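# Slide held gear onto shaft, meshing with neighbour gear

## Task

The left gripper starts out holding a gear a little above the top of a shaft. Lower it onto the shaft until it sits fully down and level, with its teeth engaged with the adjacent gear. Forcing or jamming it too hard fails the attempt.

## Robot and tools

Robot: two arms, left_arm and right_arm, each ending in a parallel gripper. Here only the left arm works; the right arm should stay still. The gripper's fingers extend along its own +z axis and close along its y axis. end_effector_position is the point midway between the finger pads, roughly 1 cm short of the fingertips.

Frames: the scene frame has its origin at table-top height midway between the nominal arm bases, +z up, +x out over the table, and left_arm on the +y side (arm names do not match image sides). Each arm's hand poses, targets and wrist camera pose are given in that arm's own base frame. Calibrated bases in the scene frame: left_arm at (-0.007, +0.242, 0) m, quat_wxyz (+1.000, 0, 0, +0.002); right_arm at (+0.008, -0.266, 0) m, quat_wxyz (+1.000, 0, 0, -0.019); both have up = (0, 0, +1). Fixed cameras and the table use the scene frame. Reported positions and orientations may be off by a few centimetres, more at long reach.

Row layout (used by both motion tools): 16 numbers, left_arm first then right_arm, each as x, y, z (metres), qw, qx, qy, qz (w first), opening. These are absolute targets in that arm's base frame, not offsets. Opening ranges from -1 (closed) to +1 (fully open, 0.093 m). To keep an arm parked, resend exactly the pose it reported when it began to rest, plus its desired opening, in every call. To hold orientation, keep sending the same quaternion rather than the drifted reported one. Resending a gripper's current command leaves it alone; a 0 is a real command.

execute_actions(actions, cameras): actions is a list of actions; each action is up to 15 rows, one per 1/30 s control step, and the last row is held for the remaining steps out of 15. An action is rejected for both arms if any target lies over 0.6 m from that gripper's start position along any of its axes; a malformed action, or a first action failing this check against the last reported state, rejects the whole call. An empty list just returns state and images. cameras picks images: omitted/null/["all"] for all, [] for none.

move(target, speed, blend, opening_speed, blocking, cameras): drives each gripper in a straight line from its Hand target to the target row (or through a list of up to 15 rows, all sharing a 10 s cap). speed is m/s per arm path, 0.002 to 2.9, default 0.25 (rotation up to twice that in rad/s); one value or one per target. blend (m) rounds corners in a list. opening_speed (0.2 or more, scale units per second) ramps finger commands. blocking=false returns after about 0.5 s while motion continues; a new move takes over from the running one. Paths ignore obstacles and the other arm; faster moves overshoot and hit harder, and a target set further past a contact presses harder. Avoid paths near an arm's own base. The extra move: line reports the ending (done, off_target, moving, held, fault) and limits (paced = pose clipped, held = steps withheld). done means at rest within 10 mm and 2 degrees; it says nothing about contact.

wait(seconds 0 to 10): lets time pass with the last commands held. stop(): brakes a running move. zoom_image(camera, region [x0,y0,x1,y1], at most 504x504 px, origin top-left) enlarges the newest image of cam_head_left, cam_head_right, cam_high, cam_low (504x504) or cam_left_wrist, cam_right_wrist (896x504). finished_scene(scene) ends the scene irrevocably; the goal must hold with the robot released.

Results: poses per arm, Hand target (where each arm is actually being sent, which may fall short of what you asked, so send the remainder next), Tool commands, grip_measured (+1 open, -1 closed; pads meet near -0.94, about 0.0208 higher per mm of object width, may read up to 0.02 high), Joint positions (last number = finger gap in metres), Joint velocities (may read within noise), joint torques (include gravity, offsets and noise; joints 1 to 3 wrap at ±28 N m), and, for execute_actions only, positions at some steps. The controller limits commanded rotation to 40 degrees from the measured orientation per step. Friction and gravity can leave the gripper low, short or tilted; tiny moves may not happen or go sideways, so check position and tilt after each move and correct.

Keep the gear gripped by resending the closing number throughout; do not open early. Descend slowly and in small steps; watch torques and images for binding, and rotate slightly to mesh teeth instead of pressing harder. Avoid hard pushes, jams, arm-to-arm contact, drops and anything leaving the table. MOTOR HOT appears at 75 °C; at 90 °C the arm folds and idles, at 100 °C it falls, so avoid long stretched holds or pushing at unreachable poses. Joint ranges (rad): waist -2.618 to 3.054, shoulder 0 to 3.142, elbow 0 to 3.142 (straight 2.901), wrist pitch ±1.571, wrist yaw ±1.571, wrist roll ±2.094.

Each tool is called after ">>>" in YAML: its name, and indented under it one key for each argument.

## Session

>>> move:
  target:
    - [0.2799,-0.1506,0.165,0.004,0.860,0.510,-0.006,-0.925,0.3742,0,0.4058,0.709,0,0.705,0,1]
    - [0.299,-0.115,0.165,0.004,0.860,0.510,-0.006,-0.925,0.3742,0,0.4058,0.709,0,0.705,0,1]
  speed: 0.1

>>> zoom_image:
  camera: "cam_left_wrist"
  region: [300, 0, 640, 340]

>>> zoom_image:
  camera: "cam_low"
  region: [310, 220, 420, 330]

Scene clock: 1.50 s.
left_arm: end_effector_position=(+0.2946, -0.1152, +0.1623) grip_measured=-0.731 end_effector_quat_wxyz=(+0.006, +0.858, +0.514, -0.007) | right_arm: end_effector_position=(+0.3754, +0.0000, +0.4021) grip_measured=+1.000 end_effector_quat_wxyz=(+0.707, +0.000, +0.707, +0.000)
Joint positions: left_arm=[-0.363 1.745 1.628 -1.453 0.019 1.7 0.01] | right_arm=[0 1.047 1.047 0 0 0 0.093]
Joint torques (N m): left_arm=[0.42 -5.83 8.29 0.11 0.02 0.06] | right_arm=[-0.25 -3.12 7.72 2 0.04 -0.04]
Heat: left arm: 26 °C; right arm: 27 °C.
Hand target: left_arm +0.2989, -0.1150, +0.1650; +0.004, +0.860, +0.510, -0.006 | right_arm +0.3742, +0.0000, +0.4058; +0.709, +0.000, +0.705, +0.000
Off the commanded pose: left_arm 0.005 m, 1 deg | right_arm 0.004 m, 0 deg.
move: done

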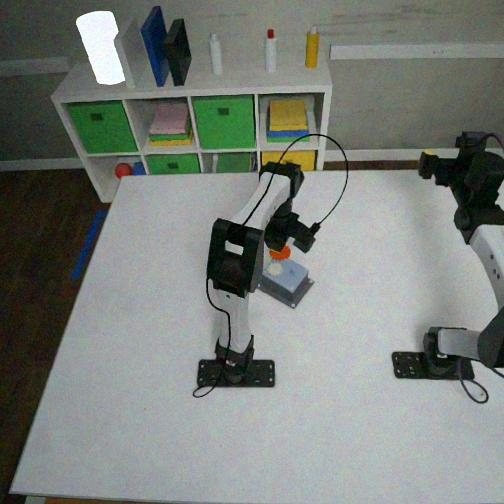

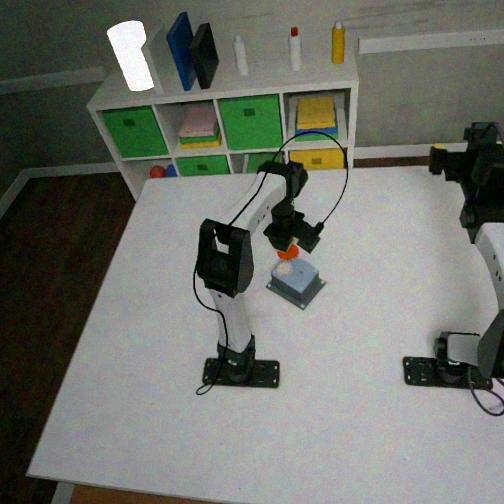

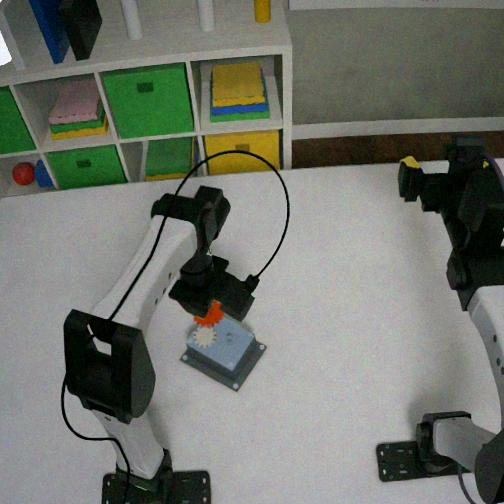

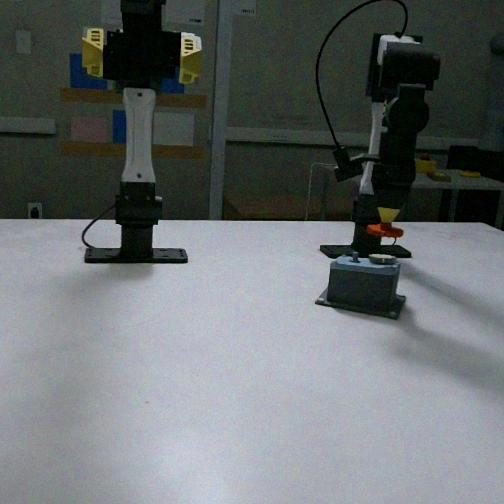

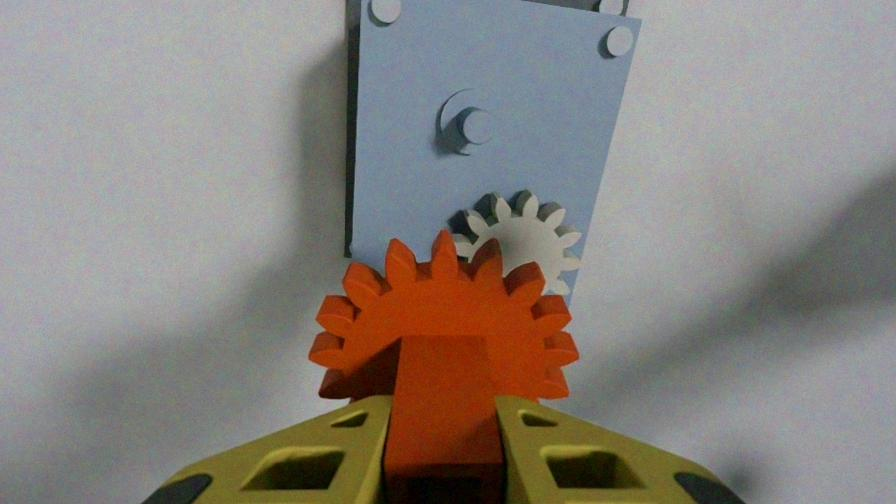

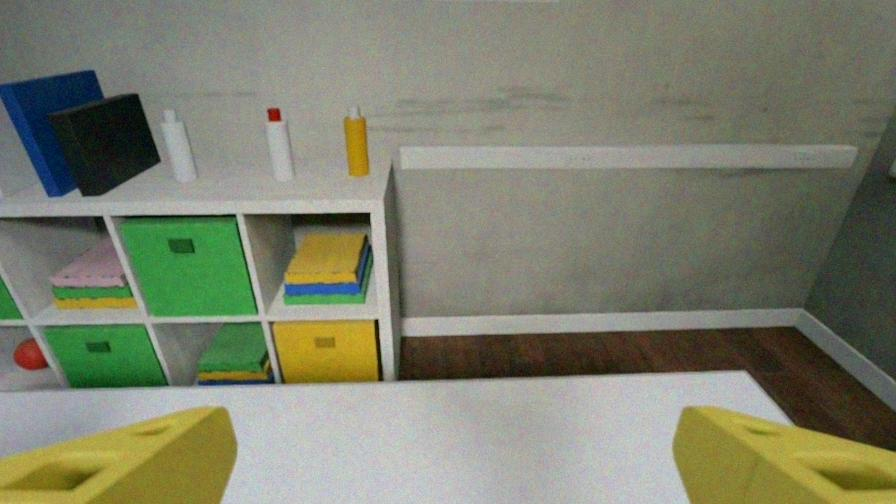

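Scaled by 1.482.

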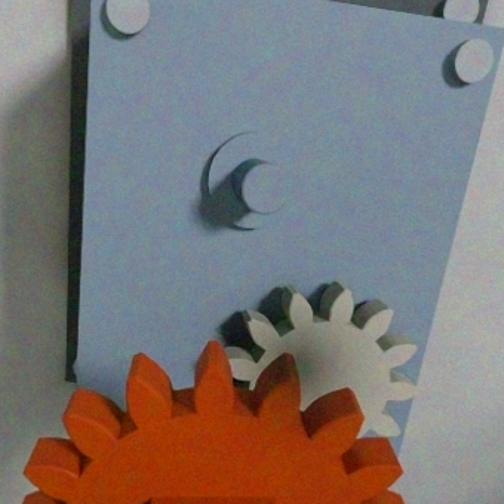

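Scaled by 4.582.

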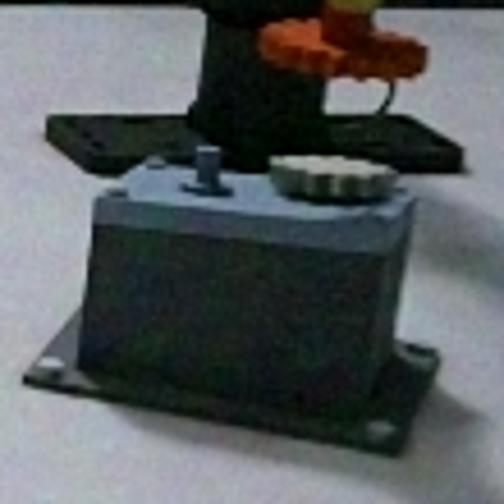

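>>> move:
  target: [0.3010,-0.0910,0.165,0.004,0.860,0.510,-0.006,-0.925,0.3742,0,0.4058,0.709,0,0.705,0,1]
  speed: 0.1
  cameras: ["cam_left_wrist"]

>>> zoom_image:
  camera: "cam_left_wrist"
  region: [330, 0, 590, 260]

>>> zoom_image:
  camera: "cam_left_wrist"
  region: [300, 220, 590, 504]

Scene clock: 7.47 s.
left_arm: end_effector_position=(+0.3019, -0.0937, +0.1623) grip_measured=-0.731 end_effector_quat_wxyz=(+0.007, +0.858, +0.513, -0.007) | right_arm: end_effector_position=(+0.3754, +0.0000, +0.4021) grip_measured=+1.000 end_effector_quat_wxyz=(+0.707, +0.000, +0.707, +0.000)
Joint positions: left_arm=[-0.291 1.745 1.628 -1.454 0.019 1.773 0.01] | right_arm=[0 1.047 1.047 0 0 0 0.093]
Joint torques (N m): left_arm=[0.54 -7.73 6.27 0.09 0.03 0.06] | right_arm=[-0.29 -3.15 7.77 2.04 0.08 -0.04]
Heat: left arm: 27 °C; right arm: 28 °C.
Hand target: left_arm +0.3010, -0.0910, +0.1650; +0.004, +0.860, +0.510, -0.006 | right_arm +0.3742, +0.0000, +0.4058; +0.709, +0.000, +0.705, +0.000
Off the commanded pose: left_arm 0.004 m, 0 deg | right_arm 0.004 m, 0 deg.
move: done
Images, in order (width x height): cam_left_wrist 896x504.

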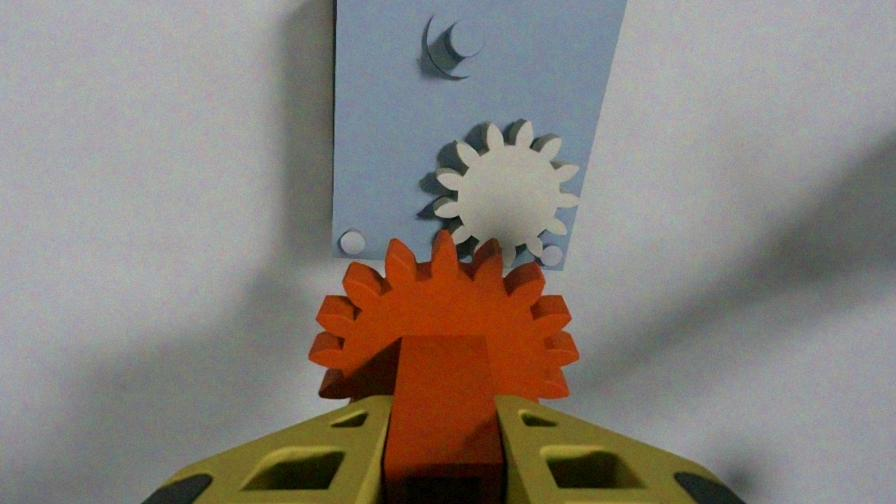

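Scaled by 1.938.

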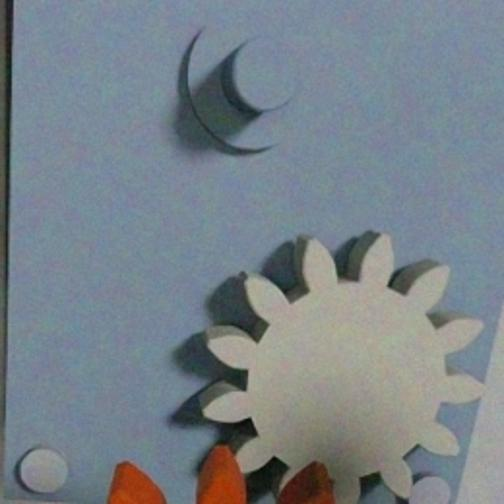

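Scaled by 1.738.

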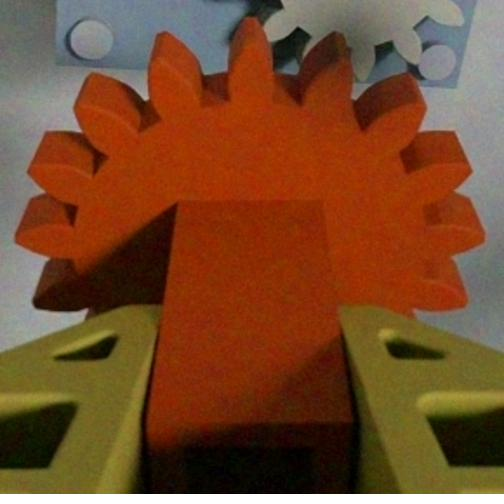

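>>> move:
  target:
    - [0.2720,-0.142,0.155,0.0118,0.8704,0.4924,0.0104,-0.925,0.3742,0,0.4058,0.709,0,0.705,0,1]
    - [0.2657,-0.1487,0.136,0.0118,0.8704,0.4924,0.0104,-0.925,0.3742,0,0.4058,0.709,0,0.705,0,1]
  speed: 0.1
  cameras: ["cam_low","cam_left_wrist"]

>>> zoom_image:
  camera: "cam_low"
  region: [325, 220, 395, 290]

>>> zoom_image:
  camera: "cam_left_wrist"
  region: [290, 80, 690, 480]

Scene clock: 18.70 s.
left_arm: end_effector_position=(+0.2660, -0.1493, +0.1300) grip_measured=-0.731 end_effector_quat_wxyz=(+0.000, +0.871, +0.491, -0.006) | right_arm: end_effector_position=(+0.3754, +0.0000, +0.4021) grip_measured=+1.000 end_effector_quat_wxyz=(+0.707, +0.000, +0.707, +0.000)
Joint positions: left_arm=[-0.506 1.7 1.449 -1.325 0.01 1.609 0.01] | right_arm=[0 1.047 1.047 0 0 0 0.093]
Joint torques (N m): left_arm=[-0.42 -10.32 4.37 0.39 -0.1 -0.16] | right_arm=[-0.32 -2.99 7.75 2.03 0.07 -0.03]
Heat: left arm: 30 °C; right arm: 30 °C.
Hand target: left_arm +0.2657, -0.1487, +0.1360; +0.012, +0.870, +0.493, +0.010 | right_arm +0.3742, +0.0000, +0.4058; +0.709, +0.000, +0.705, +0.000
Off the commanded pose: left_arm 0.006 m, 2 deg | right_arm 0.004 m, 0 deg.
move: done
Images, in order (width x height): cam_low 504x504, cam_left_wrist 896x504.

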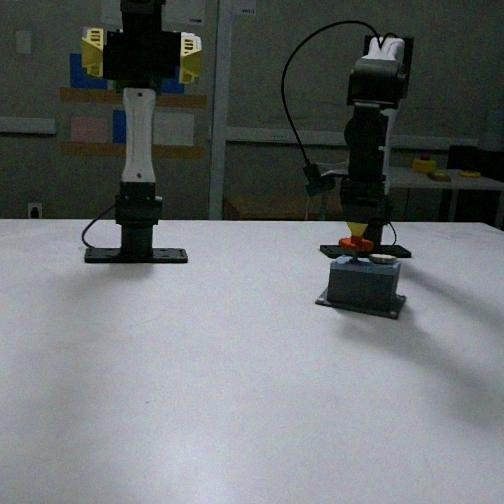

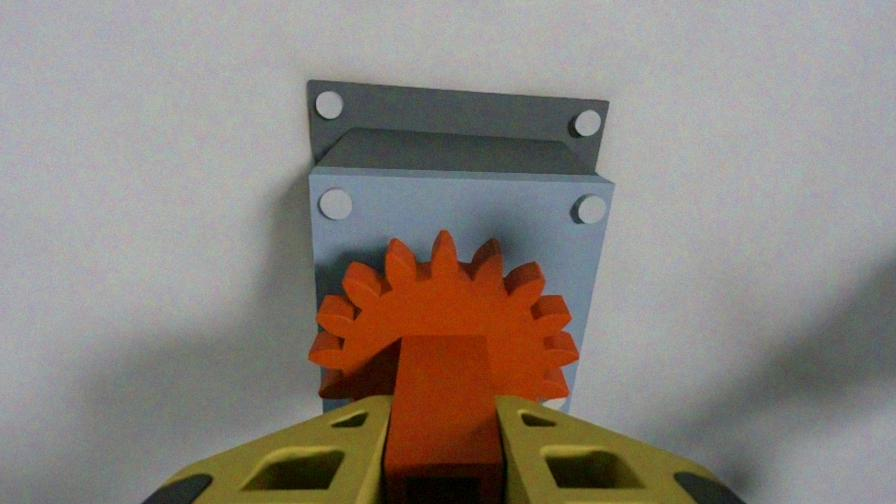

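Scaled by 7.200.

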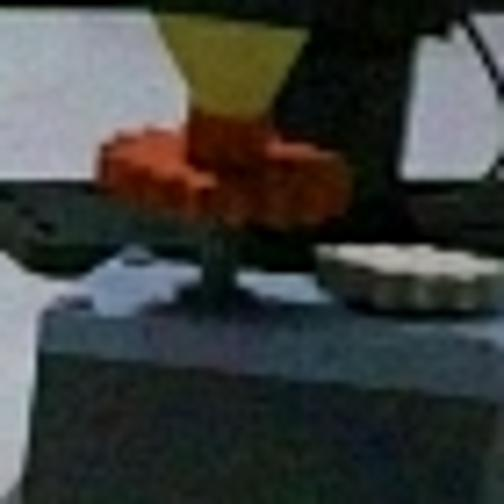

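Scaled by 1.260.

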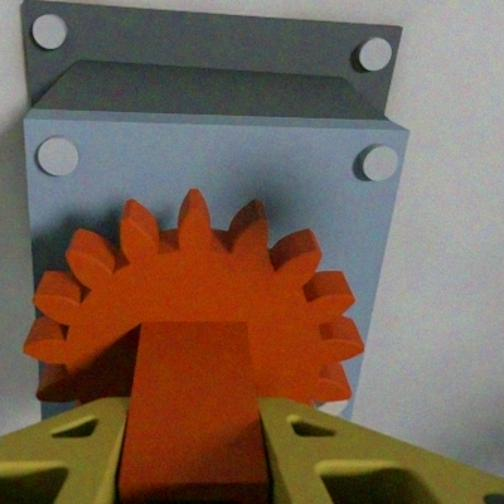

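>>> move:
  target: [0.2625,-0.1495,0.136,0.0230,0.8704,0.4924,0.0559,-0.925,0.3742,0,0.4058,0.709,0,0.705,0,1]
  speed: 0.06
  cameras: ["cam_low","cam_left_wrist"]

>>> zoom_image:
  camera: "cam_low"
  region: [325, 220, 395, 290]

Scene clock: 29.40 s.
left_arm: end_effector_position=(+0.2627, -0.1500, +0.1310) grip_measured=-0.731 end_effector_quat_wxyz=(+0.012, +0.871, +0.490, +0.041) | right_arm: end_effector_position=(+0.3754, +0.0000, +0.4021) grip_measured=+1.000 end_effector_quat_wxyz=(+0.707, +0.000, +0.707, +0.000)
Joint positions: left_arm=[-0.552 1.63 1.372 -1.253 -0.06 1.566 0.01] | right_arm=[0 1.047 1.047 0 0 0 0.093]
Joint torques (N m): left_arm=[-0.49 -9.55 4.45 0.54 -0.13 -0.19] | right_arm=[-0.34 -3.02 7.79 2.05 0.08 -0.05]
Heat: left arm: 33 °C; right arm: 31 °C.
Hand target: left_arm +0.2626, -0.1495, +0.1360; +0.023, +0.869, +0.492, +0.055 | right_arm +0.3742, +0.0000, +0.4058; +0.709, +0.000, +0.705, +0.000
Off the commanded pose: left_arm 0.005 m, 2 deg | right_arm 0.004 m, 0 deg.
move: done
Images, in order (width x height): cam_low 504x504, cam_left_wrist 896x504.

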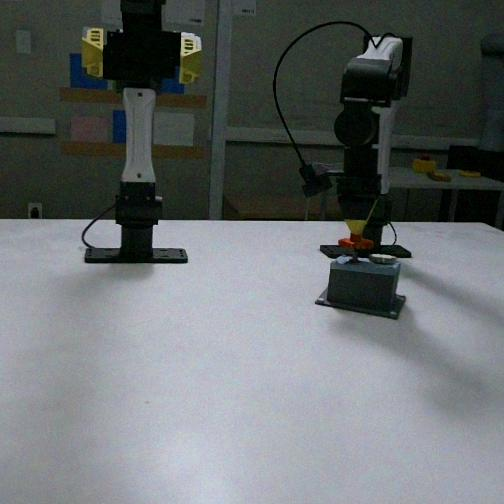

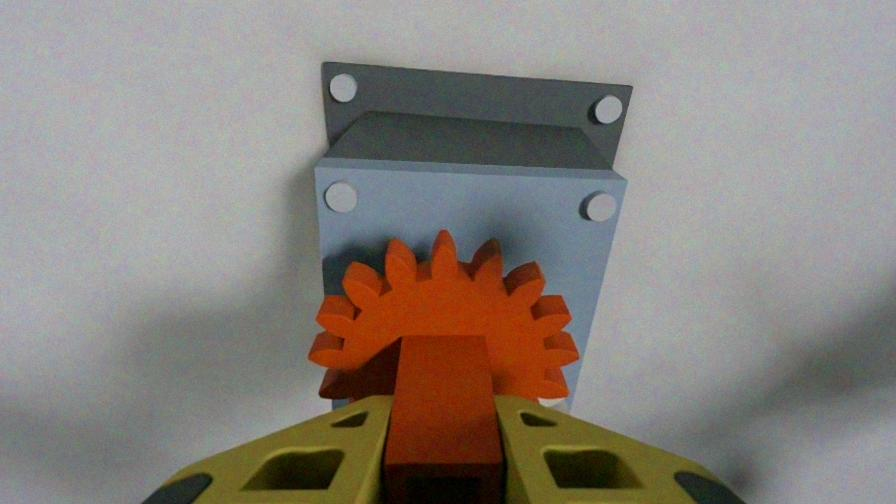

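Scaled by 7.200.

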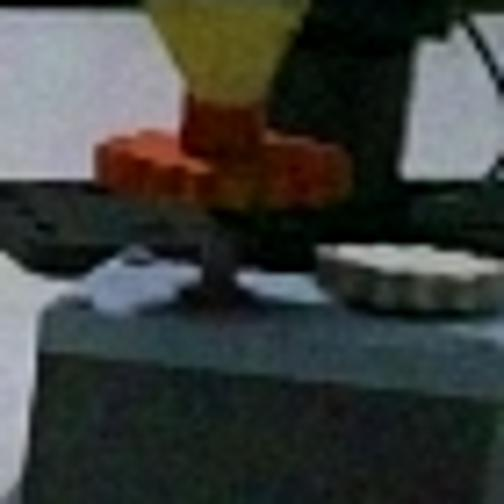

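>>> move:
  target: [0.2636,-0.1491,0.1275,0.0230,0.8704,0.4924,0.0559,-0.925,0.3742,0,0.4058,0.709,0,0.705,0,1]
  speed: 0.03
  cameras: ["cam_low","cam_left_wrist"]

>>> zoom_image:
  camera: "cam_low"
  region: [325, 220, 395, 290]

Scene clock: 32.57 s.
left_arm: end_effector_position=(+0.2632, -0.1502, +0.1233) grip_measured=-0.731 end_effector_quat_wxyz=(+0.013, +0.870, +0.490, +0.042) | right_arm: end_effector_position=(+0.3754, +0.0000, +0.4021) grip_measured=+1.000 end_effector_quat_wxyz=(+0.707, +0.000, +0.707, +0.000)
Joint positions: left_arm=[-0.552 1.63 1.342 -1.219 -0.061 1.565 0.01] | right_arm=[0 1.047 1.047 0 0 0 0.093]
Joint torques (N m): left_arm=[-0.25 -9.28 4.46 0.54 -0.15 -0.14] | right_arm=[-0.23 -3.08 7.75 2.04 0.05 -0.04]
Heat: left arm: 34 °C; right arm: 31 °C.
Hand target: left_arm +0.2636, -0.1491, +0.1275; +0.023, +0.869, +0.492, +0.055 | right_arm +0.3742, +0.0000, +0.4058; +0.709, +0.000, +0.705, +0.000
Off the commanded pose: left_arm 0.004 m, 2 deg | right_arm 0.004 m, 0 deg.
move: done
Images, in order (width x height): cam_low 504x504, cam_left_wrist 896x504.

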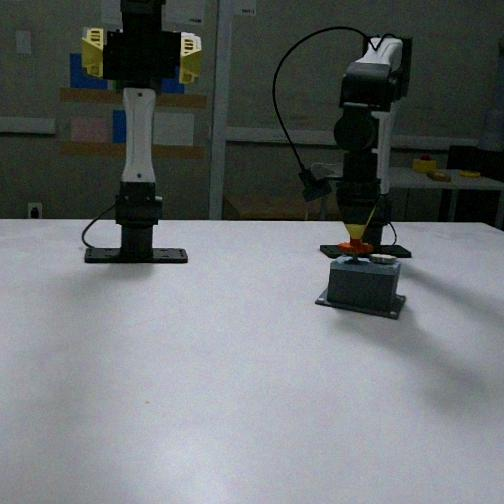

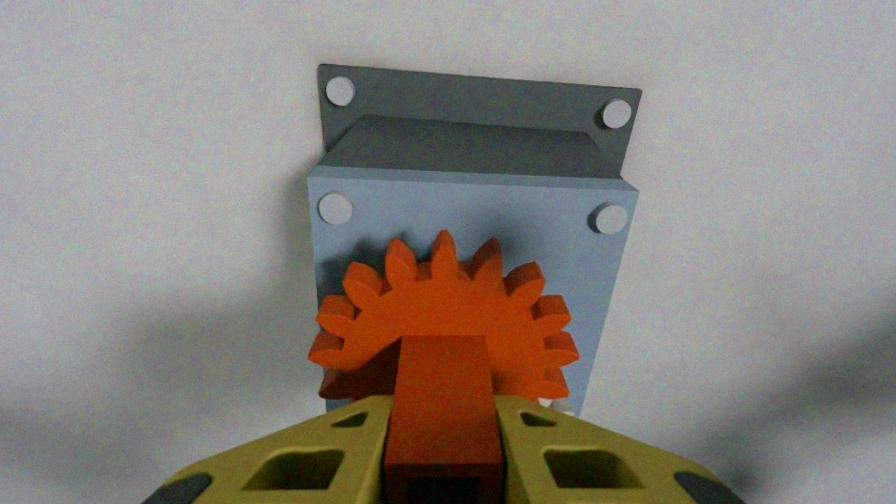

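Scaled by 7.200.

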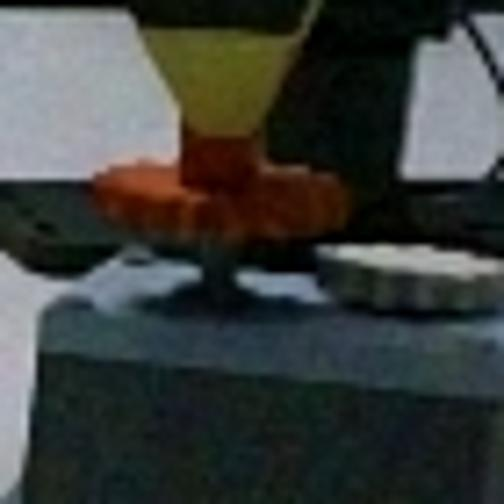

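>>> move:
  target: [0.2639,-0.1489,0.1235,0.0230,0.8704,0.4924,0.0559,-0.925,0.3742,0,0.4058,0.709,0,0.705,0,1]
  speed: 0.02
  cameras: []

>>> move:
  target: [0.2641,-0.1488,0.1205,0.0230,0.8704,0.4924,0.0559,-0.925,0.3742,0,0.4058,0.709,0,0.705,0,1]
  speed: 0.015
  cameras: ["cam_low","cam_left_wrist"]

>>> zoom_image:
  camera: "cam_low"
  region: [325, 220, 395, 290]

Scene clock: 35.13 s.
left_arm: end_effector_position=(+0.2634, -0.1502, +0.1197) grip_measured=-0.731 end_effector_quat_wxyz=(+0.014, +0.870, +0.490, +0.042) | right_arm: end_effector_position=(+0.3754, +0.0000, +0.4021) grip_measured=+1.000 end_effector_quat_wxyz=(+0.707, +0.000, +0.707, +0.000)
Joint positions: left_arm=[-0.552 1.63 1.327 -1.203 -0.061 1.565 0.01] | right_arm=[0 1.047 1.047 0 0 0 0.093]
Joint torques (N m): left_arm=[-0.13 -9.16 4.46 0.56 -0.15 -0.13] | right_arm=[-0.28 -3.15 7.6 2.06 0.07 -0.04]
Heat: left arm: 34 °C; right arm: 31 °C.
Hand target: left_arm +0.2639, -0.1489, +0.1236; +0.023, +0.869, +0.492, +0.056 | right_arm +0.3742, +0.0000, +0.4058; +0.709, +0.000, +0.705, +0.000
Off the commanded pose: left_arm 0.004 m, 2 deg | right_arm 0.004 m, 0 deg.
move: done
No camera images: "cameras" was empty.

Scene clock: 35.83 s.
left_arm: end_effector_position=(+0.2643, -0.1507, +0.1191) grip_measured=-0.731 end_effector_quat_wxyz=(+0.016, +0.870, +0.490, +0.044) | right_arm: end_effector_position=(+0.3754, +0.0000, +0.4021) grip_measured=+1.000 end_effector_quat_wxyz=(+0.707, +0.000, +0.707, +0.000)
Joint positions: left_arm=[-0.552 1.629 1.324 -1.195 -0.062 1.565 0.01] | right_arm=[0 1.047 1.047 0 0 0 0.093]
Joint torques (N m): left_arm=[-0.08 -9.05 3.84 0.63 -0.14 -0.12] | right_arm=[-0.34 -3.12 7.77 2.02 0.06 -0.02]
Heat: left arm: 34 °C; right arm: 31 °C.
Hand target: left_arm +0.2641, -0.1487, +0.1205; +0.023, +0.869, +0.492, +0.055 | right_arm +0.3742, +0.0000, +0.4058; +0.709, +0.000, +0.705, +0.000
Off the commanded pose: left_arm 0.002 m, 2 deg | right_arm 0.004 m, 0 deg.
move: done
Images, in order (width x height): cam_low 504x504, cam_left_wrist 896x504.

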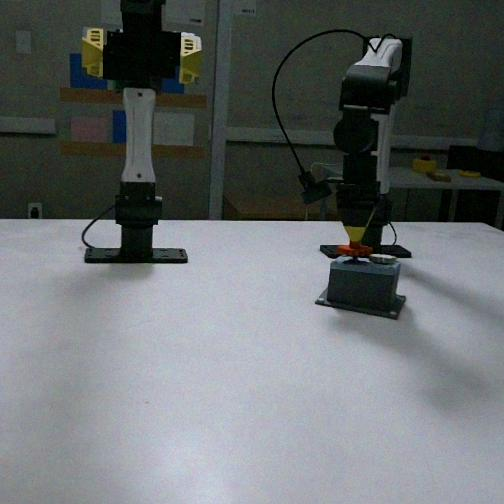

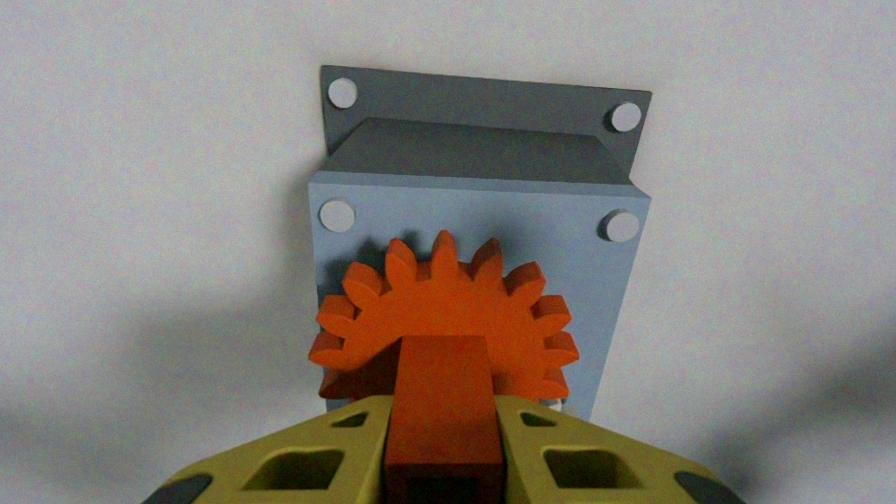

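Scaled by 7.200.

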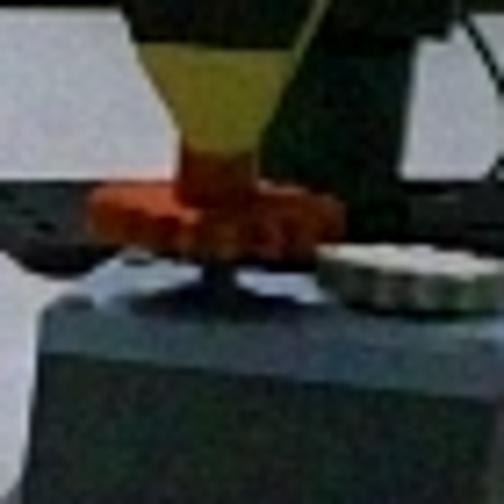

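>>> move:
  target: [0.2633,-0.1462,0.1200,0.0230,0.8704,0.4924,0.0559,-0.925,0.3742,0,0.4058,0.709,0,0.705,0,1]
  speed: 0.02
  cameras: []

>>> move:
  target: [0.2628,-0.1448,0.1190,0.0230,0.8704,0.4924,0.0559,-0.925,0.3742,0,0.4058,0.709,0,0.705,0,1]
  speed: 0.015
  cameras: []

Scene clock: 38.13 s.
left_arm: end_effector_position=(+0.2639, -0.1505, +0.1188) grip_measured=-0.731 end_effector_quat_wxyz=(+0.020, +0.870, +0.490, +0.046) | right_arm: end_effector_position=(+0.3754, +0.0000, +0.4021) grip_measured=+1.000 end_effector_quat_wxyz=(+0.707, +0.000, +0.707, +0.000)
Joint positions: left_arm=[-0.552 1.619 1.312 -1.184 -0.062 1.565 0.01] | right_arm=[0 1.047 1.047 0 0 0 0.093]
Joint torques (N m): left_arm=[0.42 -8.72 4.04 0.56 -0.13 -0.06] | right_arm=[-0.2 -3.03 7.72 2.03 0.08 -0.03]
Heat: left arm: 34 °C; right arm: 31 °C.
Hand target: left_arm +0.2633, -0.1462, +0.1199; +0.023, +0.869, +0.492, +0.056 | right_arm +0.3742, +0.0000, +0.4058; +0.709, +0.000, +0.705, +0.000
Off the commanded pose: left_arm 0.004 m, 1 deg | right_arm 0.004 m, 0 deg.
move: done
No camera images: "cameras" was empty.

Scene clock: 38.87 s.
left_arm: end_effector_position=(+0.2638, -0.1504, +0.1188) grip_measured=-0.731 end_effector_quat_wxyz=(+0.022, +0.870, +0.491, +0.048) | right_arm: end_effector_position=(+0.3754, +0.0000, +0.4021) grip_measured=+1.000 end_effector_quat_wxyz=(+0.707, +0.000, +0.707, +0.000)
Joint positions: left_arm=[-0.552 1.613 1.305 -1.177 -0.062 1.565 0.01] | right_arm=[0 1.047 1.047 0 0 0 0.093]
Joint torques (N m): left_arm=[0.7 -8.51 3.9 0.54 -0.13 -0.02] | right_arm=[-0.23 -3.03 7.77 2.03 0.08 -0.04]
Heat: left arm: 34 °C; right arm: 31 °C.
Hand target: left_arm +0.2628, -0.1449, +0.1190; +0.023, +0.869, +0.492, +0.056 | right_arm +0.3742, +0.0000, +0.4058; +0.709, +0.000, +0.705, +0.000
Off the commanded pose: left_arm 0.006 m, 1 deg | right_arm 0.004 m, 0 deg.
move: done
No camera images: "cameras" was empty.

>>> move:
  target: [0.2625,-0.1432,0.1205,0.0210,0.8704,0.4924,0.0500,-0.925,0.3742,0,0.4058,0.709,0,0.705,0,1]
  speed: 0.015
  cameras: []

>>> move:
  target: [0.2618,-0.1420,0.1200,0.0180,0.8704,0.4924,0.0450,-0.925,0.3742,0,0.4058,0.709,0,0.705,0,1]
  speed: 0.015
  cameras: ["cam_low","cam_left_wrist"]

>>> zoom_image:
  camera: "cam_low"
  region: [325, 220, 395, 290]

Scene clock: 41.00 s.
left_arm: end_effector_position=(+0.2644, -0.1494, +0.1189) grip_measured=-0.731 end_effector_quat_wxyz=(+0.022, +0.869, +0.491, +0.048) | right_arm: end_effector_position=(+0.3754, +0.0000, +0.4021) grip_measured=+1.000 end_effector_quat_wxyz=(+0.707, +0.000, +0.707, +0.000)
Joint positions: left_arm=[-0.548 1.613 1.305 -1.177 -0.062 1.567 0.01] | right_arm=[0 1.047 1.047 0 0 0 0.093]
Joint torques (N m): left_arm=[1.18 -8.21 4.77 0.39 -0.03 0.05] | right_arm=[-0.25 -3 7.72 2.01 0.05 -0.03]
Heat: left arm: 34 °C; right arm: 31 °C.
Hand target: left_arm +0.2625, -0.1433, +0.1204; +0.021, +0.869, +0.492, +0.050 | right_arm +0.3742, +0.0000, +0.4058; +0.709, +0.000, +0.705, +0.000
Off the commanded pose: left_arm 0.007 m, 0 deg | right_arm 0.004 m, 0 deg.
move: done
No camera images: "cameras" was empty.

Scene clock: 41.70 s.
left_arm: end_effector_position=(+0.2646, -0.1490, +0.1188) grip_measured=-0.731 end_effector_quat_wxyz=(+0.023, +0.870, +0.491, +0.046) | right_arm: end_effector_position=(+0.3754, +0.0000, +0.4021) grip_measured=+1.000 end_effector_quat_wxyz=(+0.707, +0.000, +0.707, +0.000)
Joint positions: left_arm=[-0.545 1.613 1.305 -1.177 -0.058 1.572 0.01] | right_arm=[0 1.047 1.047 0 0 0 0.093]
Joint torques (N m): left_arm=[1.33 -7.79 5.12 0.3 0 0.03] | right_arm=[-0.27 -3.07 7.8 2.01 0.06 -0.05]
Heat: left arm: 34 °C; right arm: 31 °C.
Hand target: left_arm +0.2618, -0.1422, +0.1199; +0.018, +0.869, +0.492, +0.045 | right_arm +0.3742, +0.0000, +0.4058; +0.709, +0.000, +0.705, +0.000
Off the commanded pose: left_arm 0.008 m, 1 deg | right_arm 0.004 m, 0 deg.
move: done
Images, in order (width x height): cam_low 504x504, cam_left_wrist 896x504.

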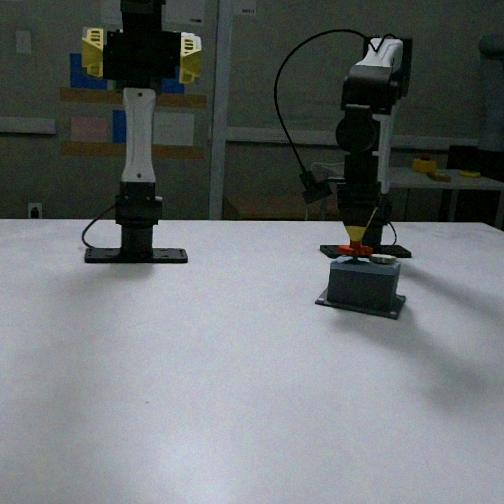

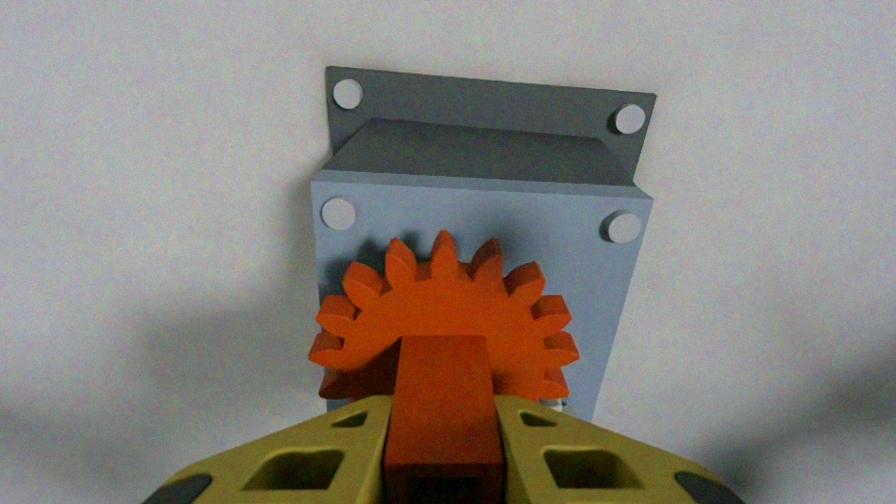

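Scaled by 7.200.

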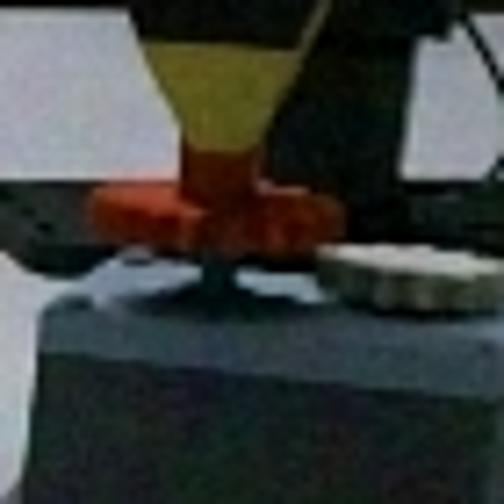

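>>> move:
  target: [0.2598,-0.1416,0.1195,0.0180,0.8704,0.4924,0.0450,-0.925,0.3742,0,0.4058,0.709,0,0.705,0,1]
  speed: 0.015
  cameras: []

>>> move:
  target: [0.2582,-0.1408,0.1190,0.0180,0.8704,0.4924,0.0450,-0.925,0.3742,0,0.4058,0.709,0,0.705,0,1]
  speed: 0.015
  cameras: ["cam_left_wrist"]

Scene clock: 43.97 s.
left_arm: end_effector_position=(+0.2646, -0.1490, +0.1189) grip_measured=-0.731 end_effector_quat_wxyz=(+0.023, +0.870, +0.490, +0.046) | right_arm: end_effector_position=(+0.3754, +0.0000, +0.4021) grip_measured=+1.000 end_effector_quat_wxyz=(+0.707, +0.000, +0.707, +0.000)
Joint positions: left_arm=[-0.545 1.613 1.305 -1.177 -0.058 1.572 0.01] | right_arm=[0 1.047 1.047 0 0 0 0.093]
Joint torques (N m): left_arm=[1.11 -8.35 4.37 0.32 0 0.02] | right_arm=[-0.31 -3.1 7.82 2.05 0.05 -0.02]
Heat: left arm: 34 °C; right arm: 31 °C.
Hand target: left_arm +0.2599, -0.1418, +0.1194; +0.018, +0.869, +0.492, +0.045 | right_arm +0.3742, +0.0000, +0.4058; +0.709, +0.000, +0.705, +0.000
Off the commanded pose: left_arm 0.009 m, 1 deg | right_arm 0.004 m, 0 deg.
move: done
No camera images: "cameras" was empty.

Scene clock: 44.67 s.
left_arm: end_effector_position=(+0.2646, -0.1490, +0.1190) grip_measured=-0.731 end_effector_quat_wxyz=(+0.023, +0.870, +0.490, +0.046) | right_arm: end_effector_position=(+0.3754, +0.0000, +0.4021) grip_measured=+1.000 end_effector_quat_wxyz=(+0.707, +0.000, +0.707, +0.000)
Joint positions: left_arm=[-0.545 1.612 1.305 -1.177 -0.058 1.572 0.01] | right_arm=[0 1.047 1.047 0 0 0 0.093]
Joint torques (N m): left_arm=[1.07 -8.85 3.67 0.35 0 0.02] | right_arm=[-0.23 -3.11 7.75 2.03 0.09 -0.05]
Heat: left arm: 34 °C; right arm: 31 °C.
Hand target: left_arm +0.2583, -0.1410, +0.1188; +0.018, +0.869, +0.492, +0.045 | right_arm +0.3742, +0.0000, +0.4058; +0.709, +0.000, +0.705, +0.000
Off the commanded pose: left_arm 0.010 m, 1 deg | right_arm 0.004 m, 0 deg.
move: done
Images, in order (width x height): cam_left_wrist 896x504.

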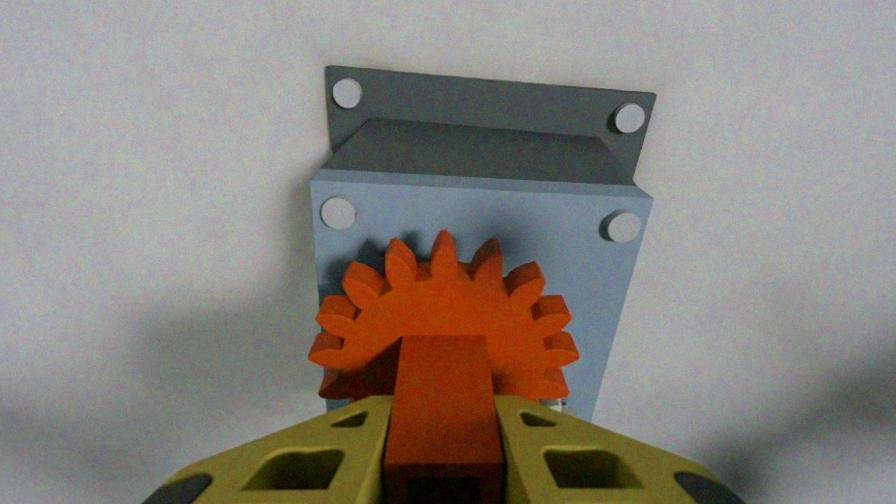

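>>> move:
  target: [0.2565,-0.1400,0.1190,0.0150,0.8704,0.4924,0.0400,-0.925,0.3742,0,0.4058,0.709,0,0.705,0,1]
  speed: 0.015
  cameras: []

>>> move:
  target: [0.2550,-0.1392,0.1190,0.0130,0.8704,0.4924,0.0350,-0.925,0.3742,0,0.4058,0.709,0,0.705,0,1]
  speed: 0.015
  cameras: ["cam_left_wrist"]

Scene clock: 46.53 s.
left_arm: end_effector_position=(+0.2637, -0.1467, +0.1175) grip_measured=-0.731 end_effector_quat_wxyz=(+0.020, +0.869, +0.493, +0.045) | right_arm: end_effector_position=(+0.3754, +0.0000, +0.4021) grip_measured=+1.000 end_effector_quat_wxyz=(+0.707, +0.000, +0.707, +0.000)
Joint positions: left_arm=[-0.54 1.612 1.299 -1.179 -0.058 1.572 0.01] | right_arm=[0 1.047 1.047 0 0 0 0.093]
Joint torques (N m): left_arm=[0.9 -8.7 4.34 0.24 0.07 0.04] | right_arm=[-0.27 -2.99 7.71 2.08 0.07 -0.03]
Heat: left arm: 34 °C; right arm: 32 °C.
Hand target: left_arm +0.2567, -0.1402, +0.1189; +0.015, +0.870, +0.492, +0.040 | right_arm +0.3742, +0.0000, +0.4058; +0.709, +0.000, +0.705, +0.000
Off the commanded pose: left_arm 0.010 m, 1 deg | right_arm 0.004 m, 0 deg.
move: done
No camera images: "cameras" was empty.

Scene clock: 47.23 s.
left_arm: end_effector_position=(+0.2637, -0.1468, +0.1175) grip_measured=-0.731 end_effector_quat_wxyz=(+0.020, +0.869, +0.492, +0.044) | right_arm: end_effector_position=(+0.3754, +0.0000, +0.4021) grip_measured=+1.000 end_effector_quat_wxyz=(+0.707, +0.000, +0.707, +0.000)
Joint positions: left_arm=[-0.54 1.612 1.299 -1.179 -0.057 1.574 0.01] | right_arm=[0 1.047 1.047 0 0 0 0.093]
Joint torques (N m): left_arm=[1.22 -8.58 4.53 0.14 0.13 0.05] | right_arm=[-0.21 -3.02 7.77 2.05 0.07 -0.05]
Heat: left arm: 34 °C; right arm: 32 °C.
Hand target: left_arm +0.2552, -0.1395, +0.1189; +0.013, +0.870, +0.492, +0.035 | right_arm +0.3742, +0.0000, +0.4058; +0.709, +0.000, +0.705, +0.000
Off the commanded pose: left_arm 0.012 m, 1 deg | right_arm 0.004 m, 0 deg.
move: off_target (left_arm)
Images, in order (width x height): cam_left_wrist 896x504.

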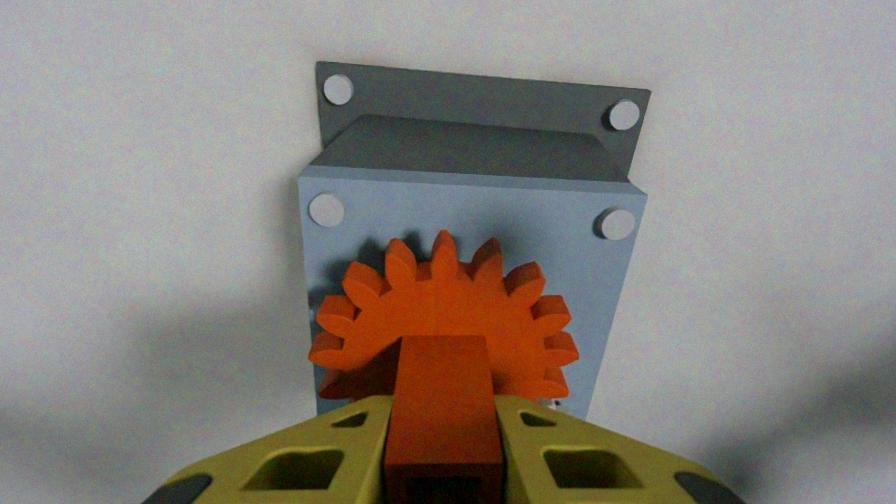

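>>> move:
  target: [0.2615,-0.1435,0.1165,0.0180,0.8704,0.4924,0.0440,-0.925,0.3742,0,0.4058,0.709,0,0.705,0,1]
  speed: 0.015
  cameras: []

>>> move:
  target: [0.2625,-0.1440,0.1140,0.0180,0.8704,0.4924,0.0440,-0.925,0.3742,0,0.4058,0.709,0,0.705,0,1]
  speed: 0.015
  cameras: ["cam_low"]

>>> zoom_image:
  camera: "cam_low"
  region: [325, 220, 395, 290]

Scene clock: 50.13 s.
left_arm: end_effector_position=(+0.2638, -0.1468, +0.1176) grip_measured=-0.731 end_effector_quat_wxyz=(+0.020, +0.869, +0.492, +0.045) | right_arm: end_effector_position=(+0.3754, +0.0000, +0.4021) grip_measured=+1.000 end_effector_quat_wxyz=(+0.707, +0.000, +0.707, +0.000)
Joint positions: left_arm=[-0.54 1.612 1.299 -1.178 -0.057 1.575 0.01] | right_arm=[0 1.047 1.047 0 0 0 0.093]
Joint torques (N m): left_arm=[0.59 -7.39 4.75 0.43 0.01 -0.03] | right_arm=[-0.32 -3.06 7.69 2.04 0.08 -0.04]
Heat: left arm: 34 °C; right arm: 32 °C.
Hand target: left_arm +0.2616, -0.1436, +0.1165; +0.018, +0.869, +0.492, +0.044 | right_arm +0.3742, +0.0000, +0.4058; +0.709, +0.000, +0.705, +0.000
Off the commanded pose: left_arm 0.004 m, 0 deg | right_arm 0.004 m, 0 deg.
move: done
No camera images: "cameras" was empty.

Scene clock: 50.83 s.
left_arm: end_effector_position=(+0.2638, -0.1469, +0.1176) grip_measured=-0.731 end_effector_quat_wxyz=(+0.021, +0.869, +0.492, +0.045) | right_arm: end_effector_position=(+0.3754, +0.0000, +0.4021) grip_measured=+1.000 end_effector_quat_wxyz=(+0.707, +0.000, +0.707, +0.000)
Joint positions: left_arm=[-0.54 1.612 1.299 -1.178 -0.057 1.575 0.01] | right_arm=[0 1.047 1.047 0 0 0 0.093]
Joint torques (N m): left_arm=[0.61 -6.93 4.36 0.53 0.01 -0.02] | right_arm=[-0.39 -3.08 7.8 2.02 0.07 -0.05]
Heat: left arm: 34 °C; right arm: 32 °C.
Hand target: left_arm +0.2625, -0.1440, +0.1141; +0.018, +0.869, +0.492, +0.044 | right_arm +0.3742, +0.0000, +0.4058; +0.709, +0.000, +0.705, +0.000
Off the commanded pose: left_arm 0.005 m, 0 deg | right_arm 0.004 m, 0 deg.
move: done
Images, in order (width x height): cam_low 504x504.

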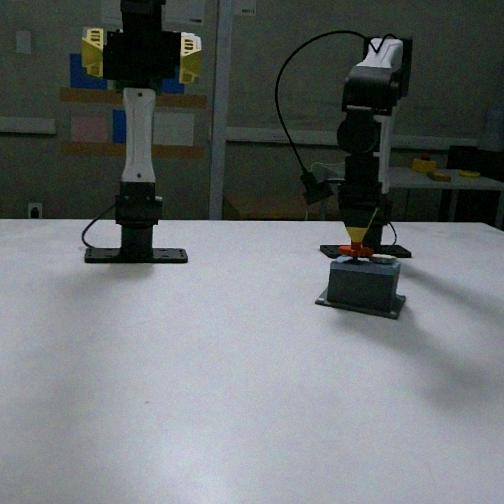

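Scaled by 7.200.

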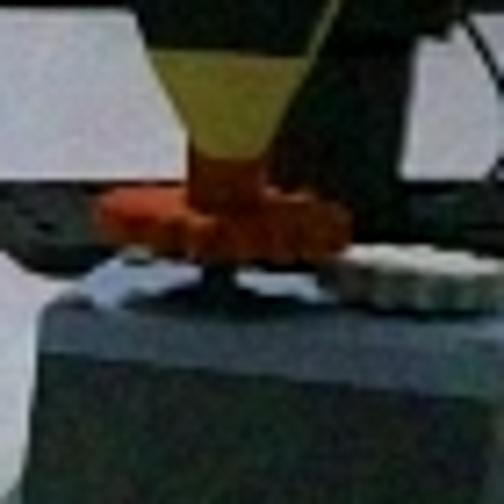

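>>> move:
  target: [0.2628,-0.1442,0.1115,0.0180,0.8704,0.4924,0.0440,-0.925,0.3742,0,0.4058,0.709,0,0.705,0,1]
  speed: 0.015
  cameras: []

>>> move:
  target: [0.2630,-0.1444,0.1095,0.0180,0.8704,0.4924,0.0440,-0.925,0.3742,0,0.4058,0.709,0,0.705,0,1]
  speed: 0.015
  cameras: []

Scene clock: 52.20 s.
left_arm: end_effector_position=(+0.2639, -0.1470, +0.1156) grip_measured=-0.731 end_effector_quat_wxyz=(+0.021, +0.869, +0.492, +0.045) | right_arm: end_effector_position=(+0.3754, +0.0000, +0.4021) grip_measured=+1.000 end_effector_quat_wxyz=(+0.707, +0.000, +0.707, +0.000)
Joint positions: left_arm=[-0.54 1.612 1.291 -1.169 -0.057 1.575 0.01] | right_arm=[0 1.047 1.047 0 0 0 0.093]
Joint torques (N m): left_arm=[0.61 -6.72 4.4 0.54 0.01 -0.03] | right_arm=[-0.36 -3.11 7.71 2.05 0.1 -0.03]
Heat: left arm: 33 °C; right arm: 32 °C.
Hand target: left_arm +0.2627, -0.1442, +0.1116; +0.018, +0.869, +0.492, +0.044 | right_arm +0.3742, +0.0000, +0.4058; +0.709, +0.000, +0.705, +0.000
Off the commanded pose: left_arm 0.005 m, 0 deg | right_arm 0.004 m, 0 deg.
move: done
No camera images: "cameras" was empty.

Scene clock: 52.90 s.
left_arm: end_effector_position=(+0.2641, -0.1471, +0.1141) grip_measured=-0.731 end_effector_quat_wxyz=(+0.022, +0.869, +0.492, +0.045) | right_arm: end_effector_position=(+0.3754, +0.0000, +0.4021) grip_measured=+1.000 end_effector_quat_wxyz=(+0.707, +0.000, +0.707, +0.000)
Joint positions: left_arm=[-0.54 1.612 1.285 -1.161 -0.057 1.575 0.01] | right_arm=[0 1.047 1.047 0 0 0 0.093]
Joint torques (N m): left_arm=[0.59 -6.58 4.4 0.55 0.02 -0.01] | right_arm=[-0.24 -3.11 7.8 2.05 0.08 -0.02]
Heat: left arm: 33 °C; right arm: 32 °C.
Hand target: left_arm +0.2630, -0.1444, +0.1096; +0.018, +0.869, +0.492, +0.044 | right_arm +0.3742, +0.0000, +0.4058; +0.709, +0.000, +0.705, +0.000
Off the commanded pose: left_arm 0.005 m, 0 deg | right_arm 0.004 m, 0 deg.
move: done
No camera images: "cameras" was empty.

>>> move:
  target: [0.2632,-0.1446,0.1065,0.0180,0.8704,0.4924,0.0440,-0.925,0.3742,0,0.4058,0.709,0,0.705,0,1]
  speed: 0.015
  cameras: []

>>> move:
  target: [0.2634,-0.1448,0.1040,0.0180,0.8704,0.4924,0.0440,-0.925,0.3742,0,0.4058,0.709,0,0.705,0,1]
  speed: 0.015
  cameras: ["cam_low","cam_left_wrist","cam_high"]

>>> zoom_image:
  camera: "cam_low"
  region: [325, 220, 395, 290]

Scene clock: 56.43 s.
left_arm: end_effector_position=(+0.2644, -0.1472, +0.1117) grip_measured=-0.731 end_effector_quat_wxyz=(+0.023, +0.869, +0.492, +0.046) | right_arm: end_effector_position=(+0.3754, +0.0000, +0.4021) grip_measured=+1.000 end_effector_quat_wxyz=(+0.707, +0.000, +0.707, +0.000)
Joint positions: left_arm=[-0.54 1.612 1.276 -1.15 -0.057 1.575 0.01] | right_arm=[0 1.047 1.047 0 0 0 0.093]
Joint torques (N m): left_arm=[0.55 -6.39 4.45 0.56 0.02 -0.03] | right_arm=[-0.28 -3.14 7.86 2.05 0.09 -0.06]
Heat: left arm: 33 °C; right arm: 32 °C.
Hand target: left_arm +0.2632, -0.1446, +0.1066; +0.018, +0.869, +0.492, +0.044 | right_arm +0.3742, +0.0000, +0.4058; +0.709, +0.000, +0.705, +0.000
Off the commanded pose: left_arm 0.006 m, 1 deg | right_arm 0.004 m, 0 deg.
move: done
No camera images: "cameras" was empty.

Scene clock: 57.13 s.
left_arm: end_effector_position=(+0.2644, -0.1472, +0.1097) grip_measured=-0.731 end_effector_quat_wxyz=(+0.023, +0.869, +0.492, +0.046) | right_arm: end_effector_position=(+0.3754, +0.0000, +0.4021) grip_measured=+1.000 end_effector_quat_wxyz=(+0.707, +0.000, +0.707, +0.000)
Joint positions: left_arm=[-0.54 1.612 1.268 -1.14 -0.057 1.575 0.01] | right_arm=[0 1.047 1.047 0 0 0 0.093]
Joint torques (N m): left_arm=[0.54 -6.17 4.37 0.56 0.01 -0.03] | right_arm=[-0.32 -3.06 7.68 2.04 0.07 -0.02]
Heat: left arm: 33 °C; right arm: 32 °C.
Hand target: left_arm +0.2633, -0.1447, +0.1041; +0.018, +0.869, +0.492, +0.044 | right_arm +0.3742, +0.0000, +0.4058; +0.709, +0.000, +0.705, +0.000
Off the commanded pose: left_arm 0.006 m, 1 deg | right_arm 0.004 m, 0 deg.
move: done
Images, in order (width x height): cam_high 504x504, cam_low 504x504, cam_left_wrist 896x504.

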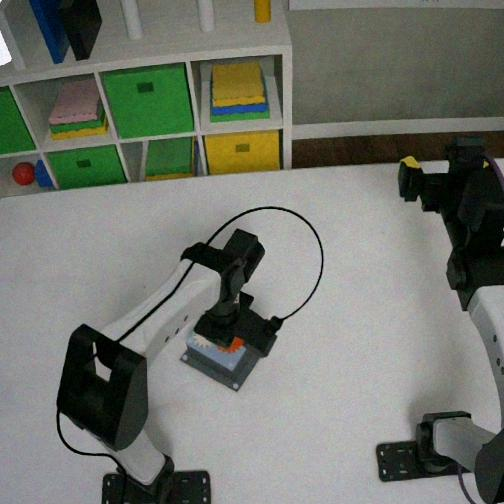

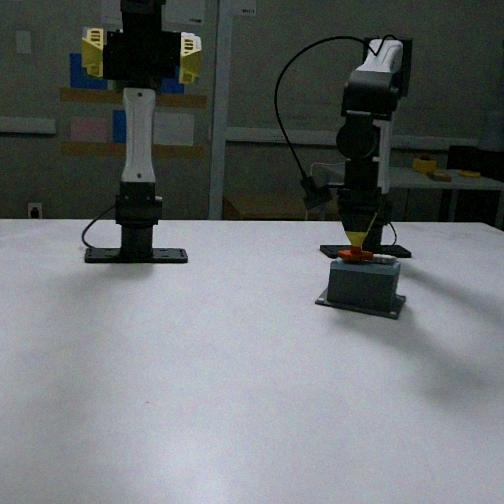

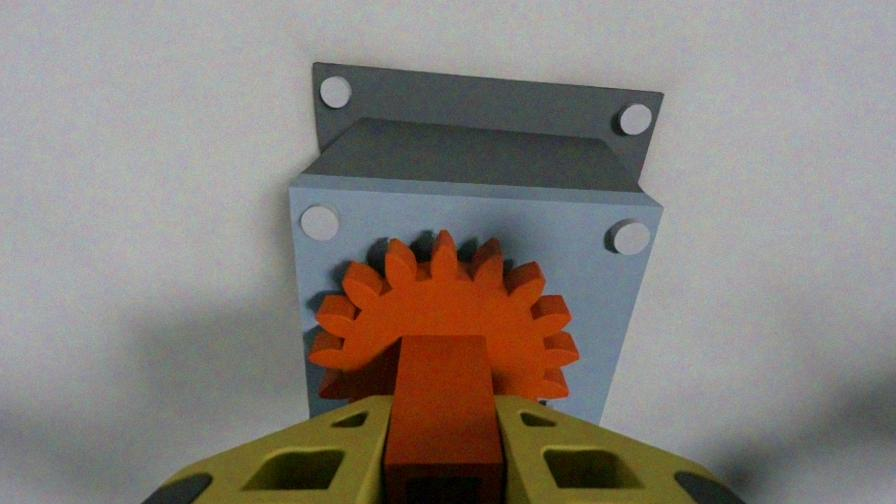

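Scaled by 7.200.

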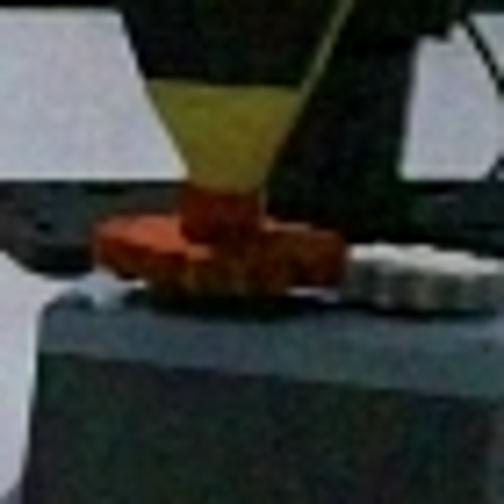

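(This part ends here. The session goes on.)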